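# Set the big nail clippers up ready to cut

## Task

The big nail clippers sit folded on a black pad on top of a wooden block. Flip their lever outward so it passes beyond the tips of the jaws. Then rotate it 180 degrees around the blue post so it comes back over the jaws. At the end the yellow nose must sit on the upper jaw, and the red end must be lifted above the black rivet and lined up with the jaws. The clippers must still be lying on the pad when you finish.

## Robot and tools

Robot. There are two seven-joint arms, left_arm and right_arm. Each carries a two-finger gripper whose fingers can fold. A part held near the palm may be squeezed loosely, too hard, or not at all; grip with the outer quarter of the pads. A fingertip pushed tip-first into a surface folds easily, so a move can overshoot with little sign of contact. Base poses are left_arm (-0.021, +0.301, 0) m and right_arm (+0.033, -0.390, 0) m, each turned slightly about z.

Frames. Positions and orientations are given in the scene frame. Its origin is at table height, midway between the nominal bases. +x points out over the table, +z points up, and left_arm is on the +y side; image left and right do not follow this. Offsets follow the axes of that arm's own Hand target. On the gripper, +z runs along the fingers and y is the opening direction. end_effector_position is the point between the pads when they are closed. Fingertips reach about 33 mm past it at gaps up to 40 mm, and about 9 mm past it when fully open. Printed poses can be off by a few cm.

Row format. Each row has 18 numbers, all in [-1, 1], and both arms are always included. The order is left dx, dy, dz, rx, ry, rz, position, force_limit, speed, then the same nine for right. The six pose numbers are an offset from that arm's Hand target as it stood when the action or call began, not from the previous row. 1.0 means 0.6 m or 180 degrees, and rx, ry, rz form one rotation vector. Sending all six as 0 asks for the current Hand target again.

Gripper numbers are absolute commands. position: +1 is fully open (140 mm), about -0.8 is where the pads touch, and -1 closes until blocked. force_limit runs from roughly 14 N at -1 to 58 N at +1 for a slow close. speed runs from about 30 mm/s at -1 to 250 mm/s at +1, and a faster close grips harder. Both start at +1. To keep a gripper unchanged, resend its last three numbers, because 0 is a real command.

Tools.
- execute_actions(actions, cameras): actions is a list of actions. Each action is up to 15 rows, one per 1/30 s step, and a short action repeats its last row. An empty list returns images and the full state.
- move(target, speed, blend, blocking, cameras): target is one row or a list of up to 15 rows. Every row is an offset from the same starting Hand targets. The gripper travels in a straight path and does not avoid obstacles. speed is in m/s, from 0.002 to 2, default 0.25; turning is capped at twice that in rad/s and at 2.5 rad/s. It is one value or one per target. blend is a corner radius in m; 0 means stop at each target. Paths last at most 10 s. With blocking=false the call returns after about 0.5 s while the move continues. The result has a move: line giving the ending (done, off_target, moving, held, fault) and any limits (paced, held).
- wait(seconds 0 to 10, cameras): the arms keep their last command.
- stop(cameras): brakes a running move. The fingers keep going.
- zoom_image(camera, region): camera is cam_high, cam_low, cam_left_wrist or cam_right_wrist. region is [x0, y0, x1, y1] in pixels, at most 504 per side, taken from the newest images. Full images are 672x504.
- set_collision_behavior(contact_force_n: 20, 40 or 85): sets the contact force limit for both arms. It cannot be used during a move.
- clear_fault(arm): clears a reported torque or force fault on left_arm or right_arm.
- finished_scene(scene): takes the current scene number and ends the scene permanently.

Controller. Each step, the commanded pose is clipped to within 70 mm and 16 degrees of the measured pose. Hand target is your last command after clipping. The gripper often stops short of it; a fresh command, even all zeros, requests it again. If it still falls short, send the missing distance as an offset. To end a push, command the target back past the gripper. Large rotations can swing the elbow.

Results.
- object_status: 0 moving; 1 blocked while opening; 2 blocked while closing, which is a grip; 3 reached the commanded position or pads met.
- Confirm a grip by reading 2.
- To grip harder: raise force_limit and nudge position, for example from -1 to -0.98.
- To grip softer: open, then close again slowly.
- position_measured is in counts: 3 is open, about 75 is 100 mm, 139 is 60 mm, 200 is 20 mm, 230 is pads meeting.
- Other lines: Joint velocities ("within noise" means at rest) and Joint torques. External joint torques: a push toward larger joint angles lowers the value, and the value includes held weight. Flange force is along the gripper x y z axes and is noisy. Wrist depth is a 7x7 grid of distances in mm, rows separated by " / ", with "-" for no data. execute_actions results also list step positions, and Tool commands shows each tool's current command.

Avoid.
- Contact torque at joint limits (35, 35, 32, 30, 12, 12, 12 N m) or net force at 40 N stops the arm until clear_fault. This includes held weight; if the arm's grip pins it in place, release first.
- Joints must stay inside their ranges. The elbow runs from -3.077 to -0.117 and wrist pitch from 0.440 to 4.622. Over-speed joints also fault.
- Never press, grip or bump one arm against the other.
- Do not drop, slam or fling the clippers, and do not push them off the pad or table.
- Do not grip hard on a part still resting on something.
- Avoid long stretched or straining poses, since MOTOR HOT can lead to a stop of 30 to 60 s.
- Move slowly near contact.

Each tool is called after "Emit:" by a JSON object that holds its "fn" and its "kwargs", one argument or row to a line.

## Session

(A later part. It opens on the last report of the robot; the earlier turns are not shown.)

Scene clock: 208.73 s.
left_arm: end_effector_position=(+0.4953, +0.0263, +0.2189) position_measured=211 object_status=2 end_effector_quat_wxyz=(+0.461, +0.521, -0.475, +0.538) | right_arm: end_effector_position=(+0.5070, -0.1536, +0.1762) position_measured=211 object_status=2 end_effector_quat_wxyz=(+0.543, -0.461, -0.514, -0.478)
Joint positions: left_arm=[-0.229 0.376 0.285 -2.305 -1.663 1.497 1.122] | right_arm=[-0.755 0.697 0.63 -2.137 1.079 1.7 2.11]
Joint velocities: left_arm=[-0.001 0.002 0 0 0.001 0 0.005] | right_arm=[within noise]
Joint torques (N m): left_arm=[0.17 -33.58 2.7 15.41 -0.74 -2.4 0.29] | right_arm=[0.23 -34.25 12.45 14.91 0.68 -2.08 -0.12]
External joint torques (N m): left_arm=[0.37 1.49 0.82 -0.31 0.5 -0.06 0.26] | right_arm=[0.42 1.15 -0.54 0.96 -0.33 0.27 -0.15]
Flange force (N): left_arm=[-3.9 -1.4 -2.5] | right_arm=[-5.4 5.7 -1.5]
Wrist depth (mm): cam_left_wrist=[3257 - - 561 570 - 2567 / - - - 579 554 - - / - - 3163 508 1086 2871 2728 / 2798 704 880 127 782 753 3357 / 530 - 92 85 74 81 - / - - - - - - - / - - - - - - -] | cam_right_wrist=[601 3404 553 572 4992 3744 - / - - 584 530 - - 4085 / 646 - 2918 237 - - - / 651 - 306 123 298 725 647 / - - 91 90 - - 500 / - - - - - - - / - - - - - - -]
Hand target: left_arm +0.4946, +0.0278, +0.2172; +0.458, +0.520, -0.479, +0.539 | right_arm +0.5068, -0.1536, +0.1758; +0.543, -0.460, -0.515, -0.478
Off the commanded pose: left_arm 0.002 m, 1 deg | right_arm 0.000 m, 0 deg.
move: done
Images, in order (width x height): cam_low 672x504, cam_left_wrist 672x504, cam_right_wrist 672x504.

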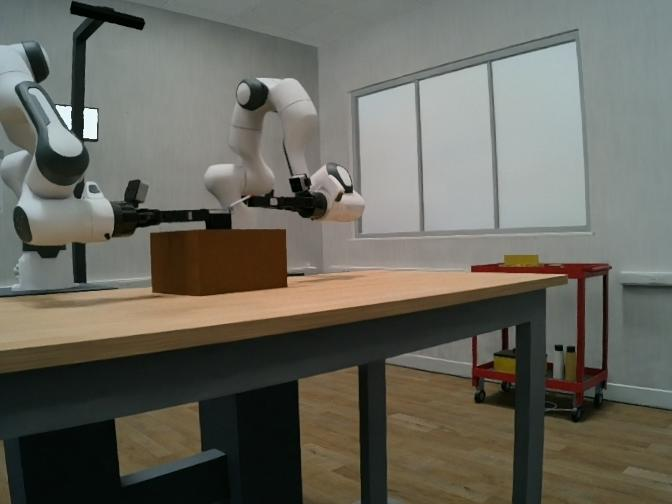

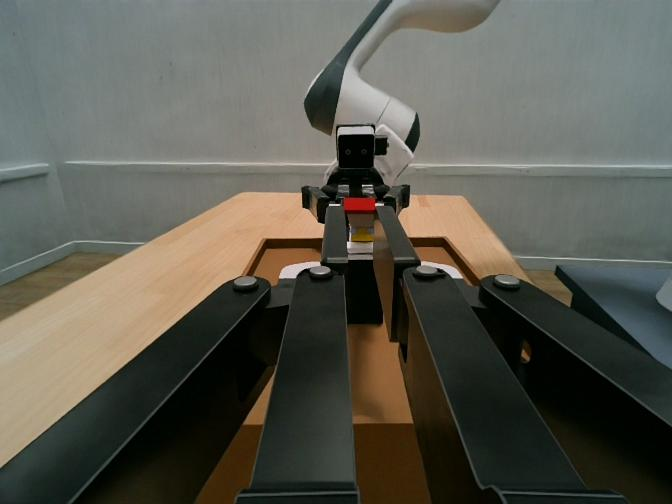

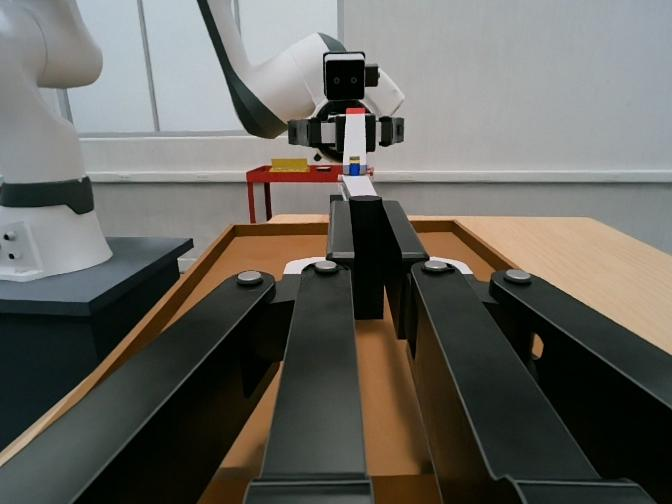

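Emit:
{"fn": "execute_actions", "kwargs": {
  "actions": [
    [[0,0,0,0,0,0,-0.5,-1,-1, 0,0,0,0,0,0,-1,-1,-1]],
    [[0,0,0,0,0,0,-0.5,-1,-1, 0,0,0,0,0,0,-1,-1,-1]]
  ],
  "cameras": ["cam_left_wrist","cam_right_wrist","cam_low"]
}}

Emit:
{"fn": "zoom_image", "kwargs": {
  "camera": "cam_right_wrist",
  "region": [270, 80, 450, 260]
}}

Emit:
{"fn": "zoom_image", "kwargs": {
  "camera": "cam_low",
  "region": [160, 150, 260, 240]
}}

Emit:
{"fn": "zoom_image", "kwargs": {
  "camera": "cam_left_wrist",
  "region": [310, 180, 420, 310]
}}

Scene clock: 212.73 s.
left_arm: end_effector_position=(+0.4951, +0.0266, +0.2182) position_measured=192 object_status=3 end_effector_quat_wxyz=(+0.460, +0.521, -0.476, +0.539) | right_arm: end_effector_position=(+0.5070, -0.1536, +0.1762) position_measured=211 object_status=2 end_effector_quat_wxyz=(+0.543, -0.461, -0.514, -0.478)
Joint positions: left_arm=[-0.229 0.377 0.286 -2.305 -1.662 1.497 1.125] | right_arm=[-0.755 0.697 0.63 -2.137 1.079 1.7 2.11]
Joint torques (N m): left_arm=[0.05 -34.03 2.58 15.21 -1 -2.44 0.26] | right_arm=[-0.11 -34.25 12.55 15.47 0.87 -2.36 -0.12]
External joint torques (N m): left_arm=[0.1 0.96 0.56 -0.39 0.23 -0.12 0.24] | right_arm=[-0.04 1.15 -0.54 1.56 -0.13 0 -0.15]
External joint torques at the end of the 1st action: left_arm=[0.25 1 0.65 -0.37 0.23 -0.07 0.33] | right_arm=[0.02 1.22 -0.5 1.56 -0.14 -0.01 -0.14]
Flange force (N): left_arm=[-2.5 -0.2 -1.4] | right_arm=[-5.1 6.9 -2.7]
Flange force at the end of the 1st action (N): left_arm=[-2.8 -0.3 -1.7] | right_arm=[-5.2 7.1 -2.6]
Wrist depth (mm): cam_left_wrist=[- - 2871 588 561 - 2661 / - - - 576 - - 2598 / 3074 3257 3307 452 1143 - 4850 / 2989 805 794 144 327 727 - / 568 - 92 245 85 85 74 / - - - - - - 71 / - - - 175 - - -] | cam_right_wrist=[602 - 573 3164 - 3036 - / 631 - 594 484 - - - / 638 - 3744 242 - - - / 653 - - 137 123 739 646 / - - 91 90 - - 499 / - - - - - - - / - - - - - - -]
Hand target: left_arm +0.4946, +0.0278, +0.2172; +0.458, +0.520, -0.479, +0.539 | right_arm +0.5068, -0.1536, +0.1758; +0.543, -0.460, -0.515, -0.478
Off the commanded pose: left_arm 0.002 m, 0 deg | right_arm 0.000 m, 0 deg.
Step readings (end_effector_position of left_arm | right_arm; steps 1 to 15: 1st action; 16 to 30: 2nd action):
0: (+0.4953, +0.0263, +0.2189) | (+0.5070, -0.1536, +0.1762)
1: (+0.4953, +0.0263, +0.2189) | (+0.5070, -0.1536, +0.1762)
2: (+0.4953, +0.0263, +0.2188) | (+0.5070, -0.1536, +0.1762)
4: (+0.4952, +0.0264, +0.2186) | (+0.5070, -0.1536, +0.1762)
8: (+0.4951, +0.0265, +0.2183) | (+0.5070, -0.1536, +0.1762)
15: (+0.4951, +0.0266, +0.2182) | (+0.5070, -0.1536, +0.1762)
16: (+0.4951, +0.0266, +0.2182) | (+0.5070, -0.1536, +0.1762)
17: (+0.4951, +0.0266, +0.2182) | (+0.5070, -0.1536, +0.1762)
19: (+0.4951, +0.0266, +0.2182) | (+0.5070, -0.1536, +0.1762)
23: (+0.4951, +0.0266, +0.2182) | (+0.5070, -0.1536, +0.1762)
30: (+0.4951, +0.0266, +0.2182) | (+0.5070, -0.1536, +0.1762)
Images, in order (width x height): cam_low 672x504, cam_left_wrist 672x504, cam_right_wrist 672x504.

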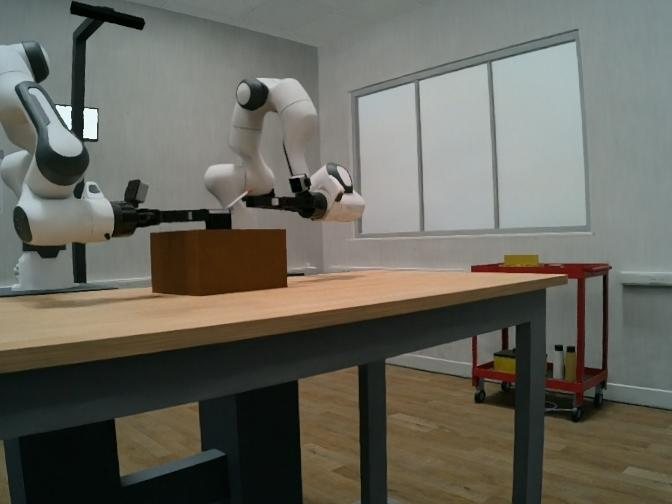

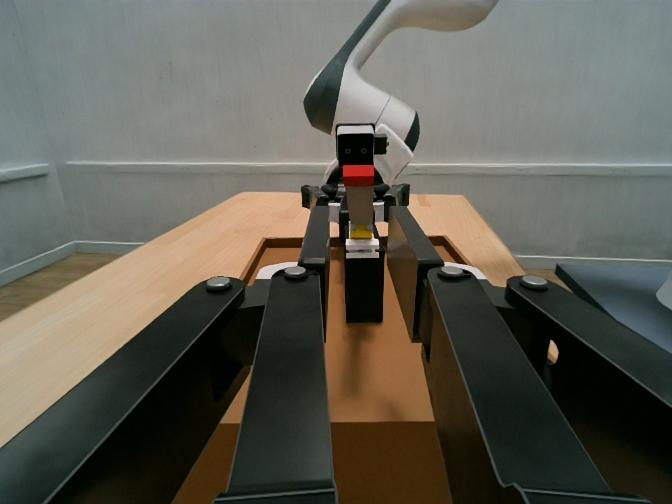

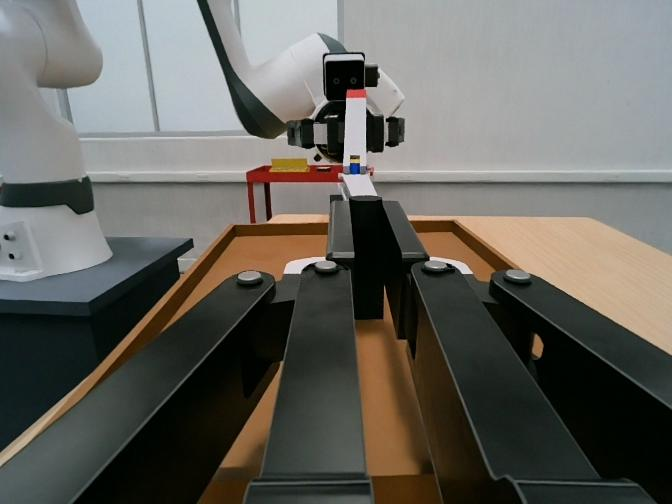

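Scaled by 2.800 from the camera's 672x504 image, which has a finer 960x720 frame.

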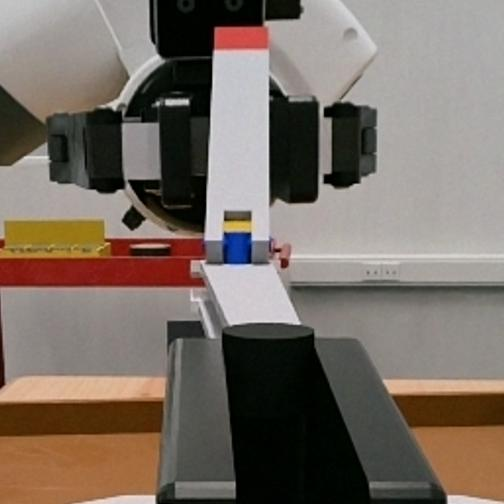

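Scaled by 5.040 from the camera's 672x504 image, which has a finer 960x720 frame.

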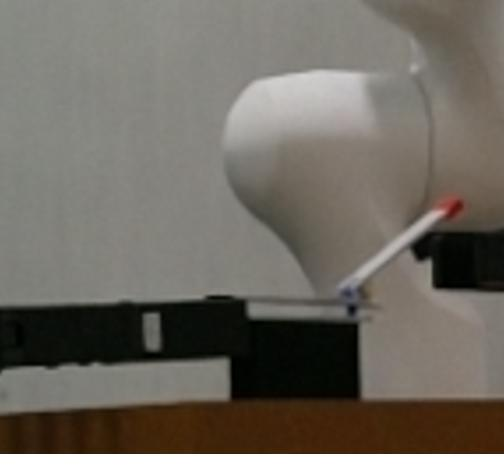

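Scaled by 3.877 from the camera's 672x504 image, which has a finer 960x720 frame.

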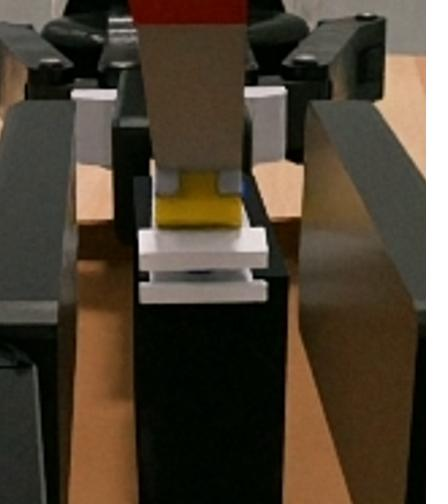

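Emit:
{"fn": "move", "kwargs": {
  "target": [
    [0,0,-0.1167,0,0,0,-0.5,-1,-1, 0,0,0,0,0,0,-1,-1,-1],
    [0.1883,0,-0.0783,0,-0.1667,0,-0.5,-1,-1, 0,0,0,0,0,0,-1,-1,-1],
    [0.255,0,0.0967,0,-0.5,0,-0.5,-1,-1, 0,0,0,0,0,0,-1,-1,-1]
  ],
  "speed": [0.12,0.2,0.25],
  "blend": 0.015,
  "cameras": ["all"]
}}

Emit:
{"fn": "zoom_image", "kwargs": {
  "camera": "cam_left_wrist",
  "region": [270, 100, 450, 330]
}}

Emit:
{"fn": "zoom_image", "kwargs": {
  "camera": "cam_low",
  "region": [160, 150, 260, 240]
}}

Scene clock: 220.20 s.
left_arm: end_effector_position=(+0.4949, -0.0318, +0.3705) position_measured=192 object_status=3 end_effector_quat_wxyz=(-0.013, +0.746, -0.666, +0.015) | right_arm: end_effector_position=(+0.5070, -0.1536, +0.1762) position_measured=211 object_status=2 end_effector_quat_wxyz=(+0.543, -0.461, -0.514, -0.478)
Joint positions: left_arm=[-0.321 0.145 -0.331 -1.513 0.07 1.684 -0.729] | right_arm=[-0.755 0.697 0.63 -2.137 1.079 1.7 2.11]
Joint velocities: left_arm=[-0.001 0 0 0 0.001 0 -0.008] | right_arm=[within noise]
Joint torques (N m): left_arm=[-0.35 -35.53 -1.26 24.91 1.1 2.4 -0.2] | right_arm=[-0.13 -34.18 12.57 15.5 0.87 -2.35 -0.06]
External joint torques (N m): left_arm=[-0.3 0.31 0.14 0.33 0.26 -0.34 -0.2] | right_arm=[-0.05 1.33 -0.56 1.52 -0.13 0.01 -0.09]
Flange force (N): left_arm=[2.9 -2.5 -2.1] | right_arm=[-5.4 7.2 -2.7]
Wrist depth (mm): cam_left_wrist=[436 434 315 311 317 432 768 / 459 461 446 332 340 457 1364 / 487 492 474 354 356 494 1445 / 523 521 512 256 163 504 1516 / 555 - 92 542 85 85 552 / - - - 605 - - 71 / - - - - - - -] | cam_right_wrist=[598 - - - - - - / 619 - 3456 287 - - - / 640 - 3164 238 - - - / 659 - 304 137 124 725 647 / - - 91 90 - - 503 / - - - - - - - / - - - - - - -]
Hand target: left_arm +0.4954, -0.0304, +0.3701; -0.015, +0.749, -0.663, +0.014 | right_arm +0.5068, -0.1536, +0.1758; +0.543, -0.460, -0.515, -0.478
Off the commanded pose: left_arm 0.002 m, 1 deg | right_arm 0.000 m, 0 deg.
move: done

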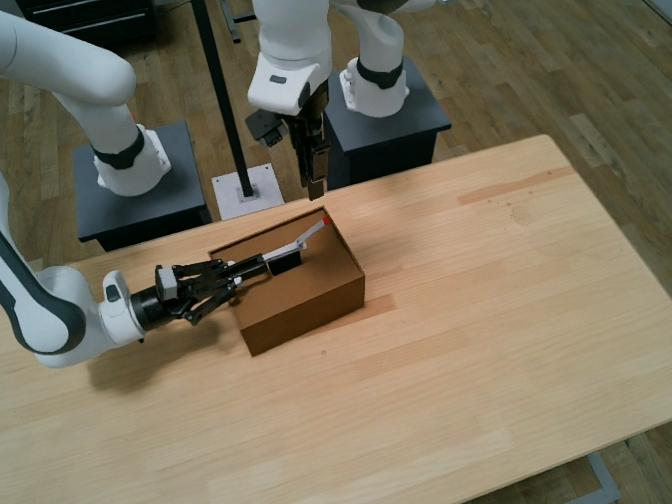

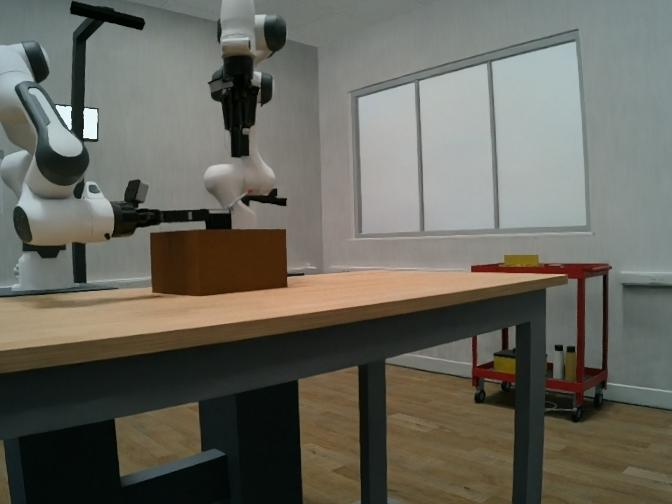

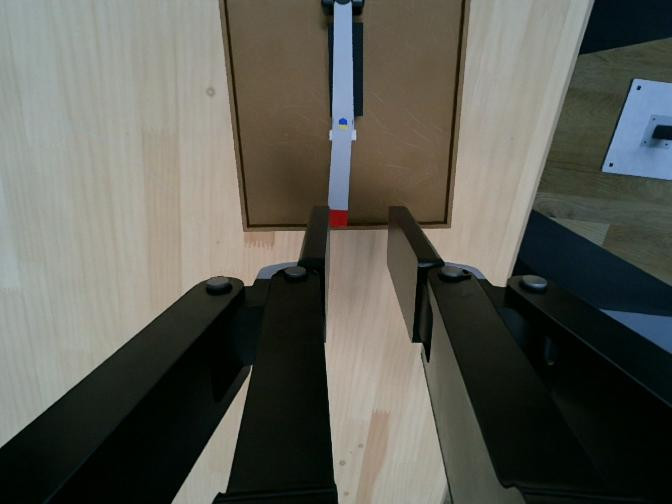

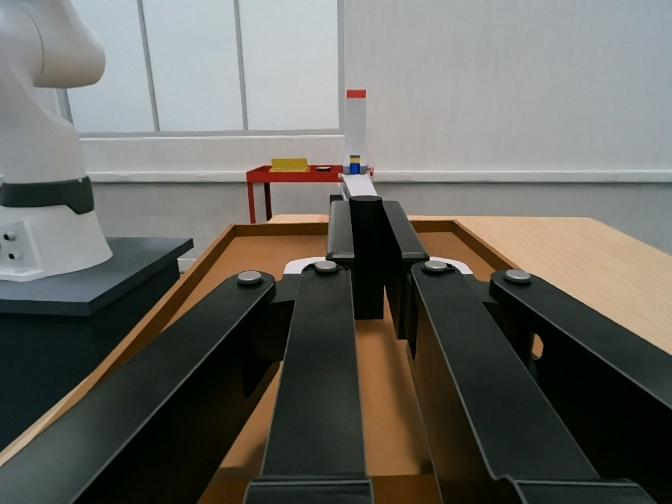

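Scaled by 2.191 from the camera's 672x504 image, which has a finer 960x720 frame.

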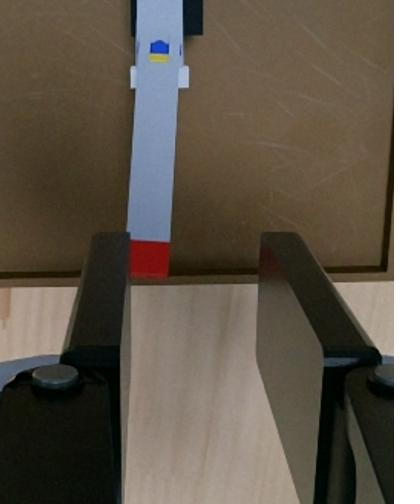

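Scaled by 5.040 from the camera's 672x504 image, which has a finer 960x720 frame.

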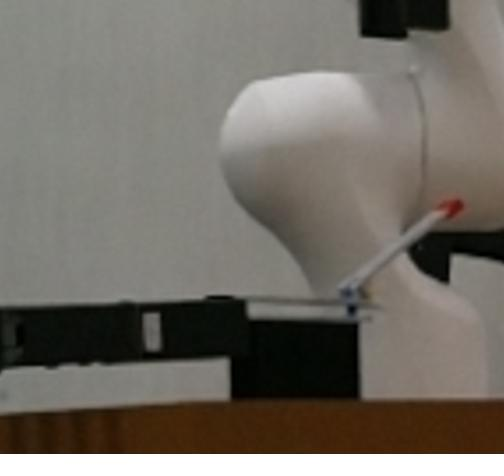

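Emit:
{"fn": "move", "kwargs": {
  "target": [0,-0.0128,0.1,0,0,0.0194,-0.5,-1,-1, 0,0,0,0,0,0,-1,-1,-1],
  "speed": 0.12,
  "cameras": ["cam_left_wrist","cam_right_wrist","cam_low"]
}}

Emit:
{"fn": "zoom_image", "kwargs": {
  "camera": "cam_left_wrist",
  "region": [270, 100, 450, 330]
}}

Emit:
{"fn": "zoom_image", "kwargs": {
  "camera": "cam_right_wrist",
  "region": [270, 30, 450, 210]
}}

Scene clock: 223.20 s.
left_arm: end_effector_position=(+0.5038, -0.0306, +0.3097) position_measured=192 object_status=3 end_effector_quat_wxyz=(-0.013, +0.731, -0.682, +0.012) | right_arm: end_effector_position=(+0.5070, -0.1536, +0.1762) position_measured=211 object_status=2 end_effector_quat_wxyz=(+0.543, -0.461, -0.514, -0.478)
Joint positions: left_arm=[-0.31 0.164 -0.33 -1.643 0.077 1.826 -0.684] | right_arm=[-0.755 0.697 0.63 -2.137 1.079 1.7 2.11]
Joint velocities: left_arm=[-0.001 0.001 0.001 0 0.001 0.001 0.007] | right_arm=[within noise]
Joint torques (N m): left_arm=[0.25 -38.01 -1.69 24.05 1 2.98 0.29] | right_arm=[-0.12 -34.2 12.59 15.49 0.88 -2.36 -0.1]
External joint torques (N m): left_arm=[0.21 -1.35 -0.18 -0.85 0.18 0.27 0.29] | right_arm=[0.01 1.27 -0.47 1.53 -0.13 -0.01 -0.13]
Flange force (N): left_arm=[-5.8 6.8 2.4] | right_arm=[-5.3 7.1 -2.6]
Wrist depth (mm): cam_left_wrist=[377 376 262 256 260 379 388 / 400 400 278 229 278 400 1240 / 425 428 307 208 300 424 1347 / 457 454 444 200 309 454 802 / 485 - 92 481 85 85 565 / - - - 526 - - 71 / - - - 574 - - -] | cam_right_wrist=[607 - - - - - - / 642 - - 260 - - - / 638 - - 234 2316 - - / 653 - 308 138 137 732 649 / - - 90 90 - - 499 / - - - - - - - / - - - - - - -]
Hand target: left_arm +0.5054, -0.0292, +0.3104; -0.015, +0.728, -0.685, +0.013 | right_arm +0.5068, -0.1536, +0.1758; +0.543, -0.460, -0.515, -0.478
Off the commanded pose: left_arm 0.002 m, 1 deg | right_arm 0.000 m, 0 deg.
move: done
Images, in order (width x height): cam_low 672x504, cam_left_wrist 672x504, cam_right_wrist 672x504.

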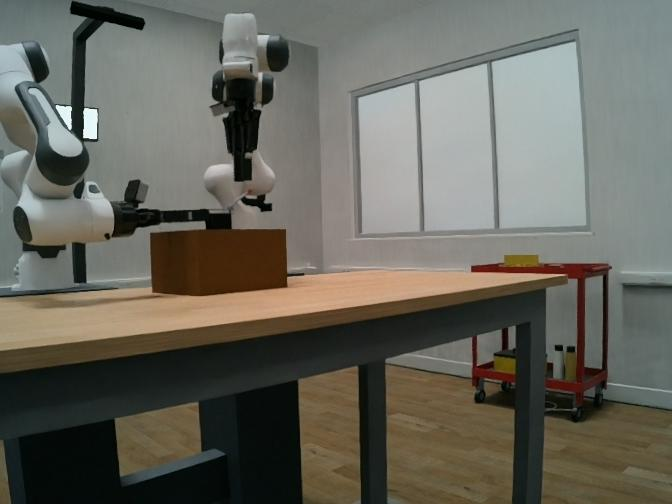

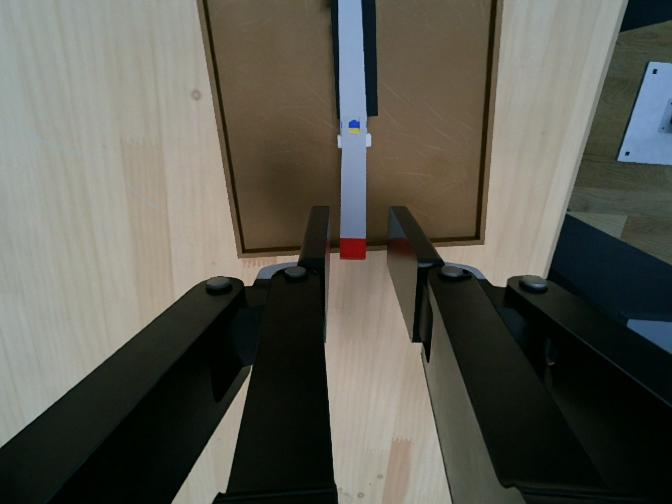

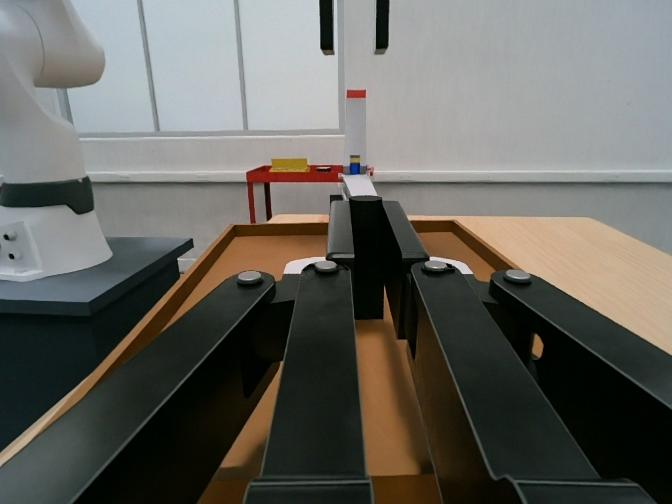

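Scaled by 2.191 from the camera's 672x504 image, which has a finer 960x720 frame.

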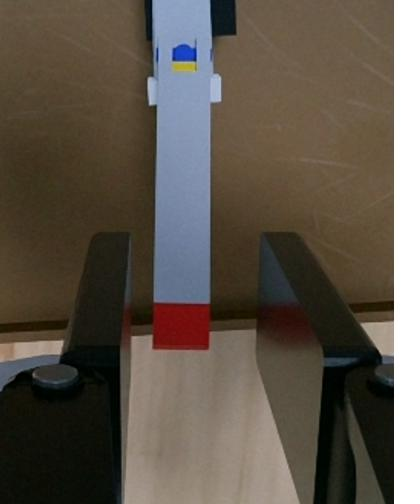

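Scaled by 2.800 from the camera's 672x504 image, which has a finer 960x720 frame.

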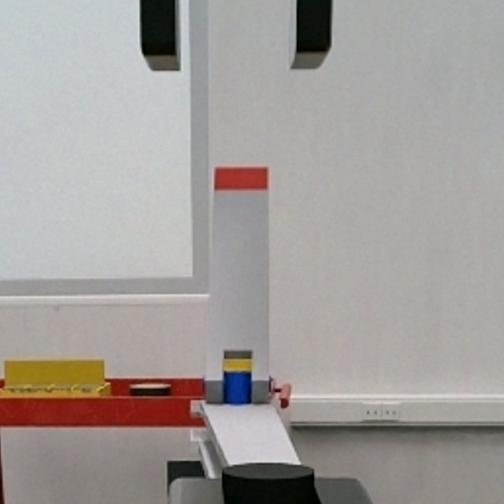

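Emit:
{"fn": "move", "kwargs": {
  "target": [
    [0,-0.0015,0.0833,0,0,0.008,-0.5,-1,-1, 0,0,0,0,0,0,-1,-1,-1]
  ],
  "speed": 0.08,
  "cameras": ["cam_left_wrist","cam_right_wrist","cam_low"]
}}

Emit:
{"fn": "zoom_image", "kwargs": {
  "camera": "cam_left_wrist",
  "region": [270, 70, 450, 330]
}}

Emit:
{"fn": "zoom_image", "kwargs": {
  "camera": "cam_right_wrist",
  "region": [270, 30, 450, 210]
}}

Emit:
{"fn": "zoom_image", "kwargs": {
  "camera": "cam_low",
  "region": [180, 150, 280, 240]
}}

Scene clock: 225.33 s.
left_arm: end_effector_position=(+0.5065, -0.0307, +0.2605) position_measured=192 object_status=3 end_effector_quat_wxyz=(-0.013, +0.722, -0.692, +0.012) | right_arm: end_effector_position=(+0.5070, -0.1536, +0.1762) position_measured=211 object_status=2 end_effector_quat_wxyz=(+0.543, -0.461, -0.514, -0.478)
Joint positions: left_arm=[-0.305 0.184 -0.33 -1.744 0.087 1.946 -0.664] | right_arm=[-0.755 0.697 0.63 -2.137 1.079 1.7 2.11]
Joint velocities: left_arm=[0.001 0 0 0 0 0.004 0.003] | right_arm=[within noise]
Joint torques (N m): left_arm=[0.35 -37.81 -1.91 24.03 1.03 2.96 0.24] | right_arm=[-0.09 -34.25 12.57 15.48 0.86 -2.38 -0.1]
External joint torques (N m): left_arm=[0.36 -0.54 -0.13 -0.84 0.25 0.24 0.25] | right_arm=[0.11 1.27 -0.46 1.47 -0.15 -0.03 -0.13]
Flange force (N): left_arm=[-3.9 4.4 1.8] | right_arm=[-5.3 7.1 -2.5]
Wrist depth (mm): cam_left_wrist=[333 333 219 179 216 224 333 / 354 355 232 226 232 237 352 / 376 378 247 168 245 369 1291 / 401 403 257 157 164 397 856 / 427 - 92 427 85 85 513 / - - - 468 - - 71 / - - - 511 - - -] | cam_right_wrist=[602 - 3304 253 - 2469 2995 / 609 - - 254 - - - / 636 - 2808 234 3404 - - / 649 - 301 137 137 725 657 / 588 - 91 90 - - 504 / - - - - - - - / - - - - - - -]
Hand target: left_arm +0.5084, -0.0290, +0.2605; -0.015, +0.719, -0.694, +0.013 | right_arm +0.5068, -0.1536, +0.1758; +0.543, -0.460, -0.515, -0.478
Off the commanded pose: left_arm 0.003 m, 1 deg | right_arm 0.000 m, 0 deg.
move: done
Images, in order (width x height): cam_low 672x504, cam_left_wrist 672x504, cam_right_wrist 672x504.

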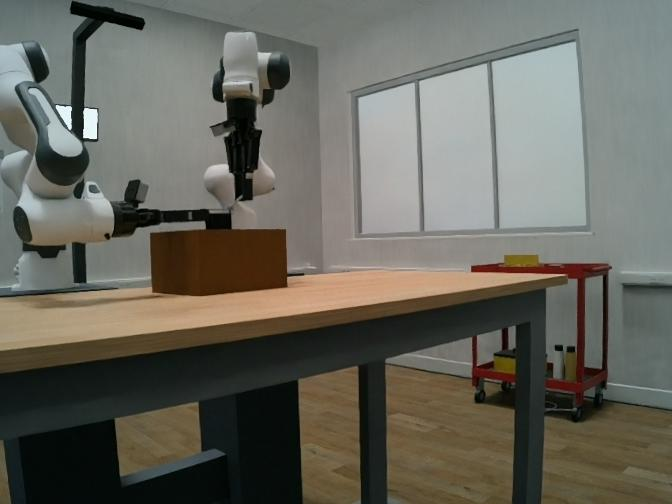

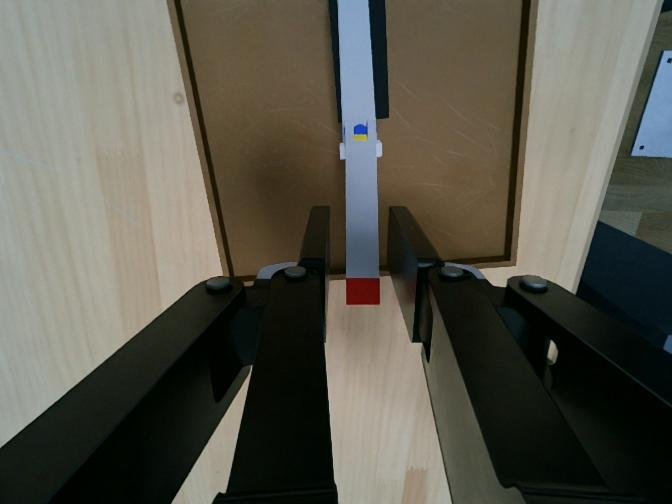

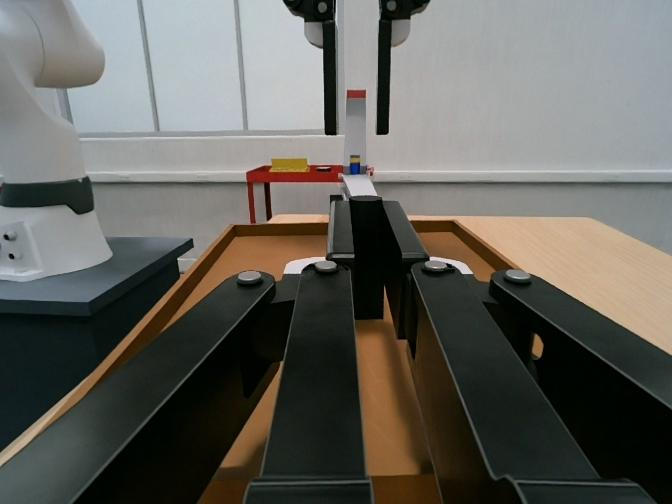

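Scaled by 1.938 from the camera's 672x504 image, which has a finer 960x720 frame.

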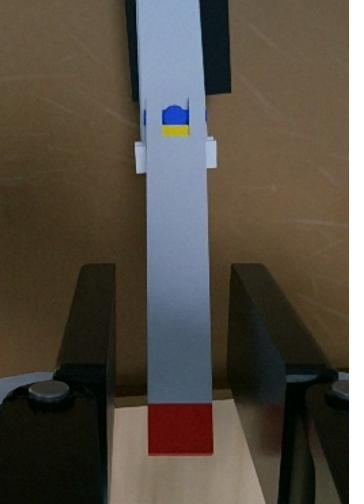

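Scaled by 2.800 from the camera's 672x504 image, which has a finer 960x720 frame.

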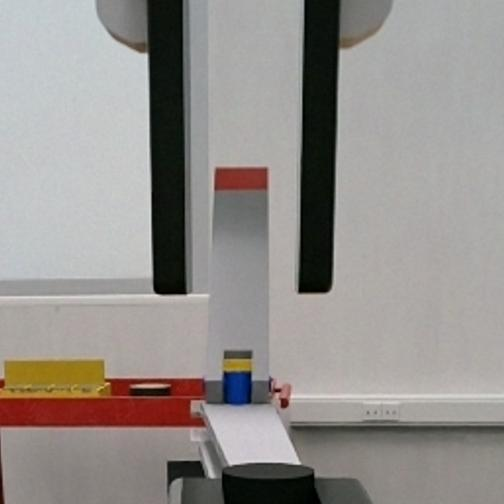

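Scaled by 5.040 from the camera's 672x504 image, which has a finer 960x720 frame.

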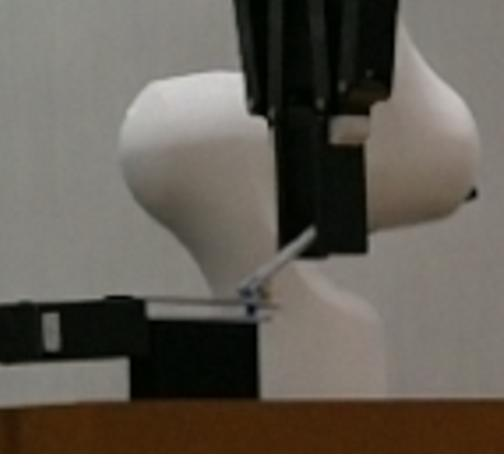

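Emit:
{"fn": "move", "kwargs": {
  "target": [
    [0,0.0005,0.0083,0,0,0,-0.585,-1,-1, 0,0,0,0,0,0,-1,-1,-1]
  ],
  "speed": 0.05,
  "cameras": ["cam_left_wrist"]
}}

Emit:
{"fn": "zoom_image", "kwargs": {
  "camera": "cam_left_wrist",
  "region": [270, 70, 450, 330]
}}

Scene clock: 227.60 s.
left_arm: end_effector_position=(+0.5064, -0.0309, +0.2564) position_measured=203 object_status=3 end_effector_quat_wxyz=(-0.013, +0.721, -0.692, +0.013) | right_arm: end_effector_position=(+0.5070, -0.1536, +0.1762) position_measured=211 object_status=2 end_effector_quat_wxyz=(+0.543, -0.461, -0.514, -0.478)
Joint positions: left_arm=[-0.305 0.185 -0.33 -1.754 0.088 1.958 -0.664] | right_arm=[-0.755 0.697 0.63 -2.137 1.079 1.7 2.11]
Joint velocities: left_arm=[-0.001 0 0 -0.001 -0.001 0.003 -0.001] | right_arm=[within noise]
Joint torques (N m): left_arm=[0.33 -37 -1.79 24.02 1.03 2.99 0.19] | right_arm=[-0.17 -34.22 12.61 15.47 0.84 -2.36 -0.1]
External joint torques (N m): left_arm=[0.33 0.4 0 -0.9 0.26 0.26 0.19] | right_arm=[-0.16 1.22 -0.54 1.57 -0.16 0.01 -0.13]
Flange force (N): left_arm=[-2.2 2.1 2.5] | right_arm=[-5.2 7.0 -2.9]
Wrist depth (mm): cam_left_wrist=[329 326 215 173 215 327 330 / 351 350 225 224 228 233 351 / 376 372 243 163 242 364 1269 / 400 399 256 152 253 391 1347 / 430 - 93 91 85 84 73 / - - - - - - - / - - - - - - -] | cam_right_wrist=[612 - - 243 - - - / 619 - - 258 - - - / 635 - 4405 241 - - - / 647 715 - 138 124 725 661 / - - 91 90 - - 500 / - - - - - - - / - - - - - - -]
Hand target: left_arm +0.5083, -0.0290, +0.2556; -0.015, +0.719, -0.694, +0.013 | right_arm +0.5068, -0.1536, +0.1758; +0.543, -0.460, -0.515, -0.478
Off the commanded pose: left_arm 0.003 m, 0 deg | right_arm 0.000 m, 0 deg.
move: done
Images, in order (width x height): cam_left_wrist 672x504.

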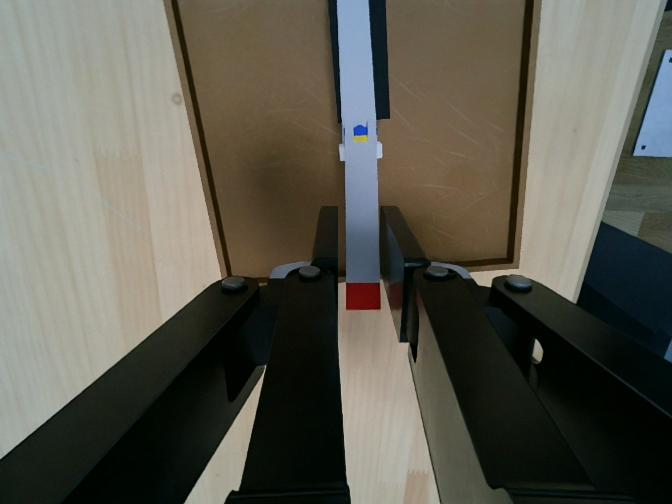

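Scaled by 1.938 from the camera's 672x504 image, which has a finer 960x720 frame.

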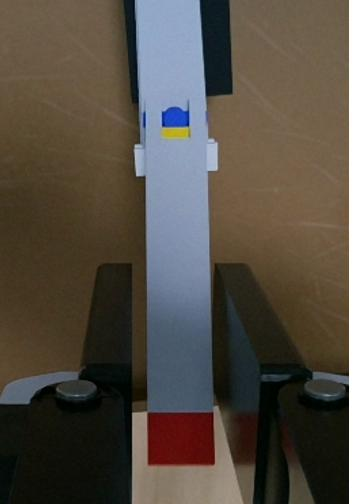

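Emit:
{"fn": "move", "kwargs": {
  "target": [
    [0.00277,-0.01823,0,0,0,0.0833,-0.585,-1,-1, 0,0,0,0,0,0,-1,-1,-1],
    [0.01018,-0.03515,0,0,0,0.1667,-0.585,-1,-1, 0,0,0,0,0,0,-1,-1,-1]
  ],
  "speed": 0.1,
  "blend": 0.003,
  "cameras": ["cam_left_wrist","cam_right_wrist","cam_low"]
}}

Emit:
{"fn": "zoom_image", "kwargs": {
  "camera": "cam_left_wrist",
  "region": [240, 40, 450, 330]
}}

Emit:
{"fn": "zoom_image", "kwargs": {
  "camera": "cam_right_wrist",
  "region": [270, 70, 450, 250]
}}

Scene clock: 231.83 s.
left_arm: end_effector_position=(+0.5291, -0.0354, +0.2566) position_measured=203 object_status=3 end_effector_quat_wxyz=(+0.017, -0.520, +0.854, -0.010) | right_arm: end_effector_position=(+0.5070, -0.1536, +0.1762) position_measured=211 object_status=2 end_effector_quat_wxyz=(+0.543, -0.461, -0.514, -0.478)
Joint positions: left_arm=[-0.241 0.261 -0.401 -1.661 0.132 1.932 -0.157] | right_arm=[-0.755 0.697 0.63 -2.137 1.079 1.7 2.11]
Joint velocities: left_arm=[0 -0.001 0.001 -0.001 0 -0.001 0.007] | right_arm=[within noise]
Joint torques (N m): left_arm=[0.15 -38.71 -3.29 25.05 0.94 2.39 0.23] | right_arm=[-0.03 -34.18 12.65 15.3 0.87 -2.5 -0.13]
External joint torques (N m): left_arm=[0.17 0.27 -0.25 0.27 0.2 -0.3 0.24] | right_arm=[0.07 1.34 -0.46 1.34 -0.13 -0.14 -0.16]
Flange force (N): left_arm=[-0.2 -2.6 -1.1] | right_arm=[-5.2 6.7 -2.5]
Wrist depth (mm): cam_left_wrist=[330 215 218 167 215 220 333 / 349 231 228 171 228 225 350 / 372 372 242 162 240 243 372 / 397 398 388 142 251 398 399 / 427 - 93 85 85 84 416 / - - - - - - - / - - - - - - -] | cam_right_wrist=[607 - - 250 233 - - / - - - 259 258 - - / 644 - 3120 240 - - - / 651 - - 137 137 734 647 / 602 - 90 90 - - 504 / - - - - - - - / - - - - - - -]
Hand target: left_arm +0.5295, -0.0343, +0.2564; +0.018, -0.515, +0.857, -0.009 | right_arm +0.5068, -0.1536, +0.1758; +0.543, -0.460, -0.515, -0.478
Off the commanded pose: left_arm 0.001 m, 1 deg | right_arm 0.000 m, 0 deg.
move: done
Images, in order (width x height): cam_low 672x504, cam_left_wrist 672x504, cam_right_wrist 672x504.

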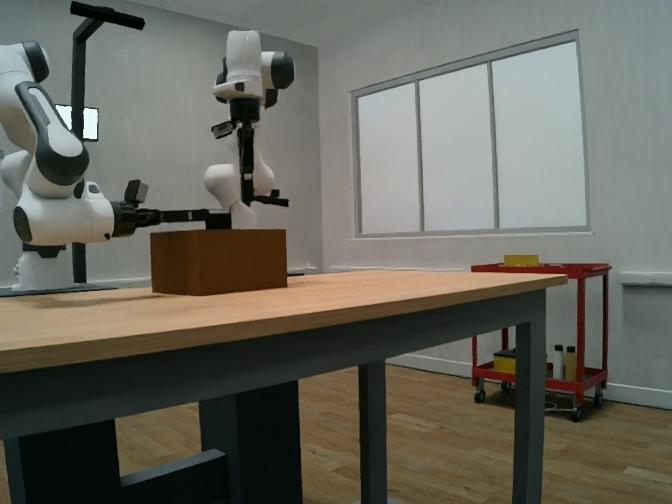

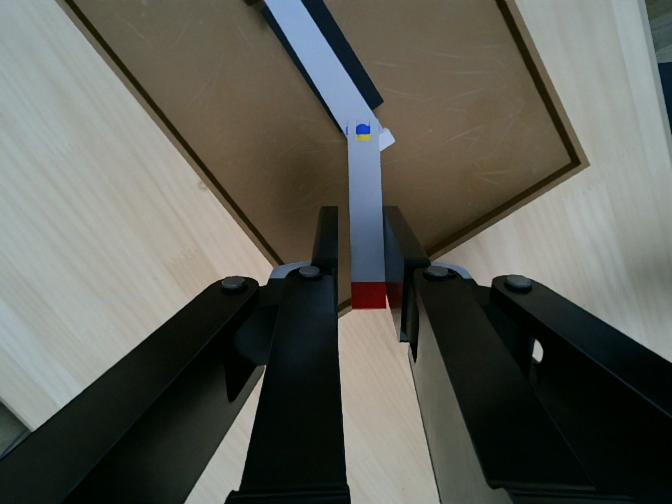

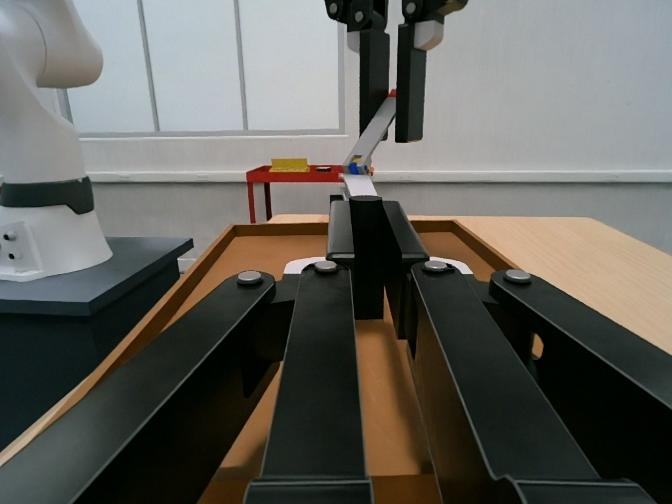

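Scaled by 1.738 from the camera's 672x504 image, which has a finer 960x720 frame.

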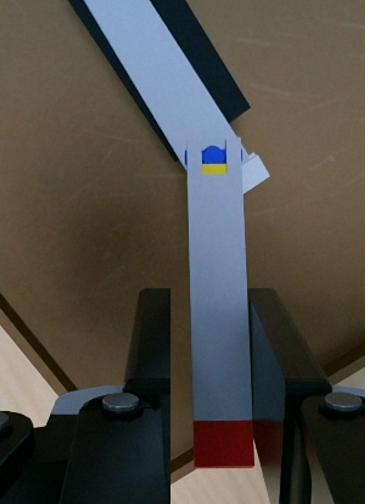

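Scaled by 2.800 from the camera's 672x504 image, which has a finer 960x720 frame.

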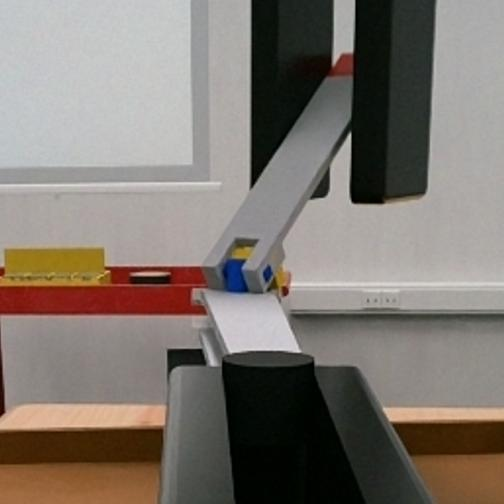

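Emit:
{"fn": "move", "kwargs": {
  "target": [
    [0.00277,-0.01823,0,0,0,0.0833,-0.585,-1,-1, 0,0,0,0,0,0,-1,-1,-1],
    [0.01018,-0.03515,0,0,0,0.1667,-0.585,-1,-1, 0,0,0,0,0,0,-1,-1,-1],
    [0.0217,-0.04955,0,0,0,0.25,-0.585,-1,-1, 0,0,0,0,0,0,-1,-1,-1],
    [0.03657,-0.0605,0,0,0,0.3333,-0.585,-1,-1, 0,0,0,0,0,0,-1,-1,-1]
  ],
  "speed": 0.13,
  "blend": 0.003,
  "cameras": ["cam_left_wrist","cam_right_wrist","cam_low"]
}}

Emit:
{"fn": "zoom_image", "kwargs": {
  "camera": "cam_left_wrist",
  "region": [240, 40, 450, 330]
}}

Emit:
{"fn": "zoom_image", "kwargs": {
  "camera": "cam_right_wrist",
  "region": [270, 70, 450, 250]
}}

Scene clock: 237.80 s.
left_arm: end_effector_position=(+0.5508, -0.0719, +0.2573) position_measured=203 object_status=3 end_effector_quat_wxyz=(+0.020, -0.023, +1.000, +0.000) | right_arm: end_effector_position=(+0.5070, -0.1536, +0.1762) position_measured=211 object_status=2 end_effector_quat_wxyz=(+0.543, -0.461, -0.514, -0.478)
Joint positions: left_arm=[-0.113 0.444 -0.649 -1.465 0.3 1.847 0.775] | right_arm=[-0.755 0.697 0.63 -2.137 1.079 1.7 2.11]
Joint velocities: left_arm=[-0.001 0 0 -0.002 0.002 0 0.009] | right_arm=[within noise]
Joint torques (N m): left_arm=[0.23 -40.93 -8.23 24.19 1.02 2.25 0.31] | right_arm=[-0.19 -34.22 12.51 15.51 0.87 -2.42 -0.1]
External joint torques (N m): left_arm=[0.38 0.48 -0.39 0.17 0.25 -0.34 0.31] | right_arm=[-0.16 1.12 -0.6 1.63 -0.13 -0.06 -0.13]
Flange force (N): left_arm=[-2.6 -1.0 -0.9] | right_arm=[-4.9 7.0 -3.0]
Wrist depth (mm): cam_left_wrist=[212 215 216 216 216 326 333 / 179 225 183 181 230 345 351 / 193 242 245 163 242 371 374 / 393 258 255 142 253 395 398 / 419 - 93 85 85 84 423 / - - - - - - - / - - - - - - -] | cam_right_wrist=[609 - 3120 - 198 2995 - / 646 - - - 209 - - / 642 - - 233 - - 2808 / 633 769 - 138 124 725 727 / 556 - 91 90 - - 504 / - - - - - - - / - - - - - - -]
Hand target: left_arm +0.5513, -0.0707, +0.2571; +0.020, -0.018, +1.000, +0.002 | right_arm +0.5068, -0.1536, +0.1758; +0.543, -0.460, -0.515, -0.478
Off the commanded pose: left_arm 0.001 m, 1 deg | right_arm 0.000 m, 0 deg.
move: done
Images, in order (width x height): cam_low 672x504, cam_left_wrist 672x504, cam_right_wrist 672x504.

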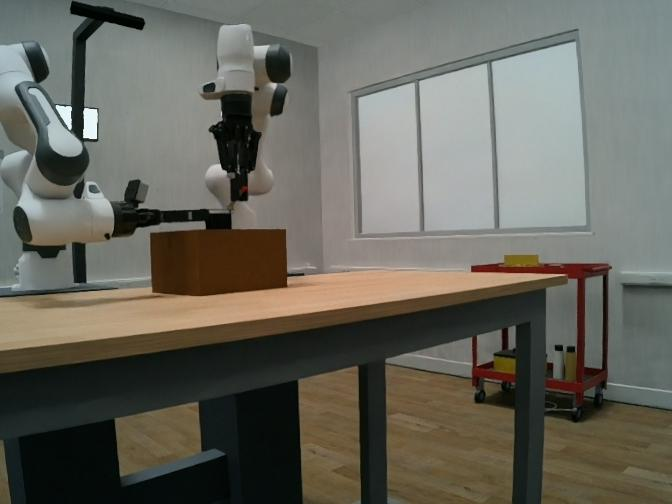

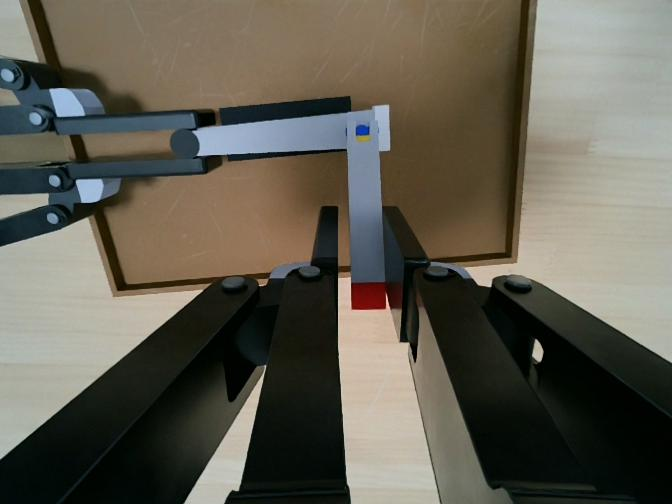

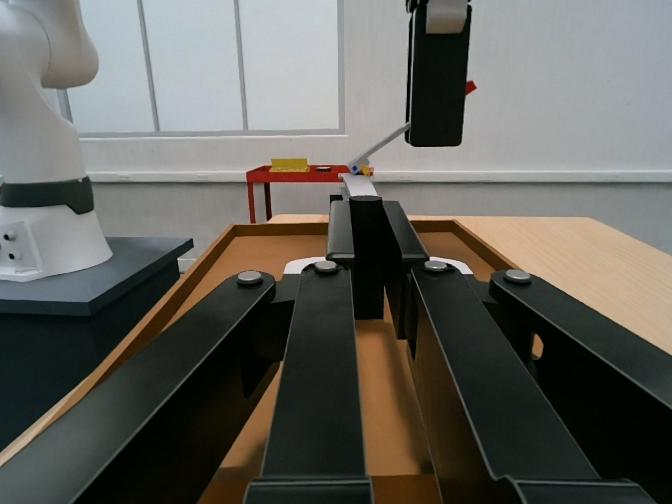

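Scaled by 1.738 from the camera's 672x504 image, which has a finer 960x720 frame.

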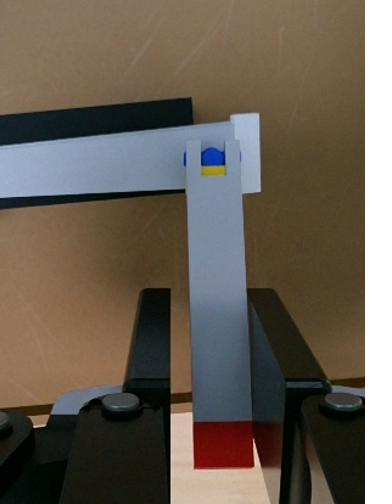

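Scaled by 2.800 from the camera's 672x504 image, which has a finer 960x720 frame.

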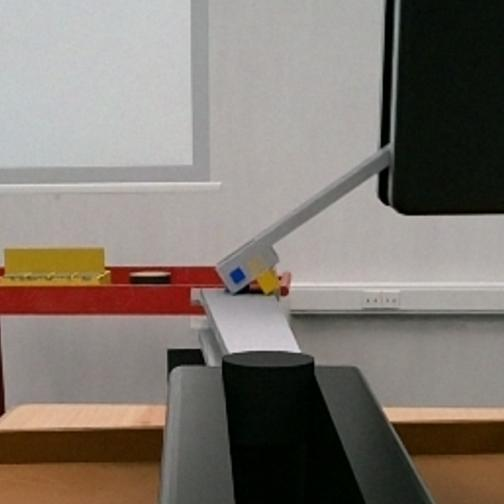

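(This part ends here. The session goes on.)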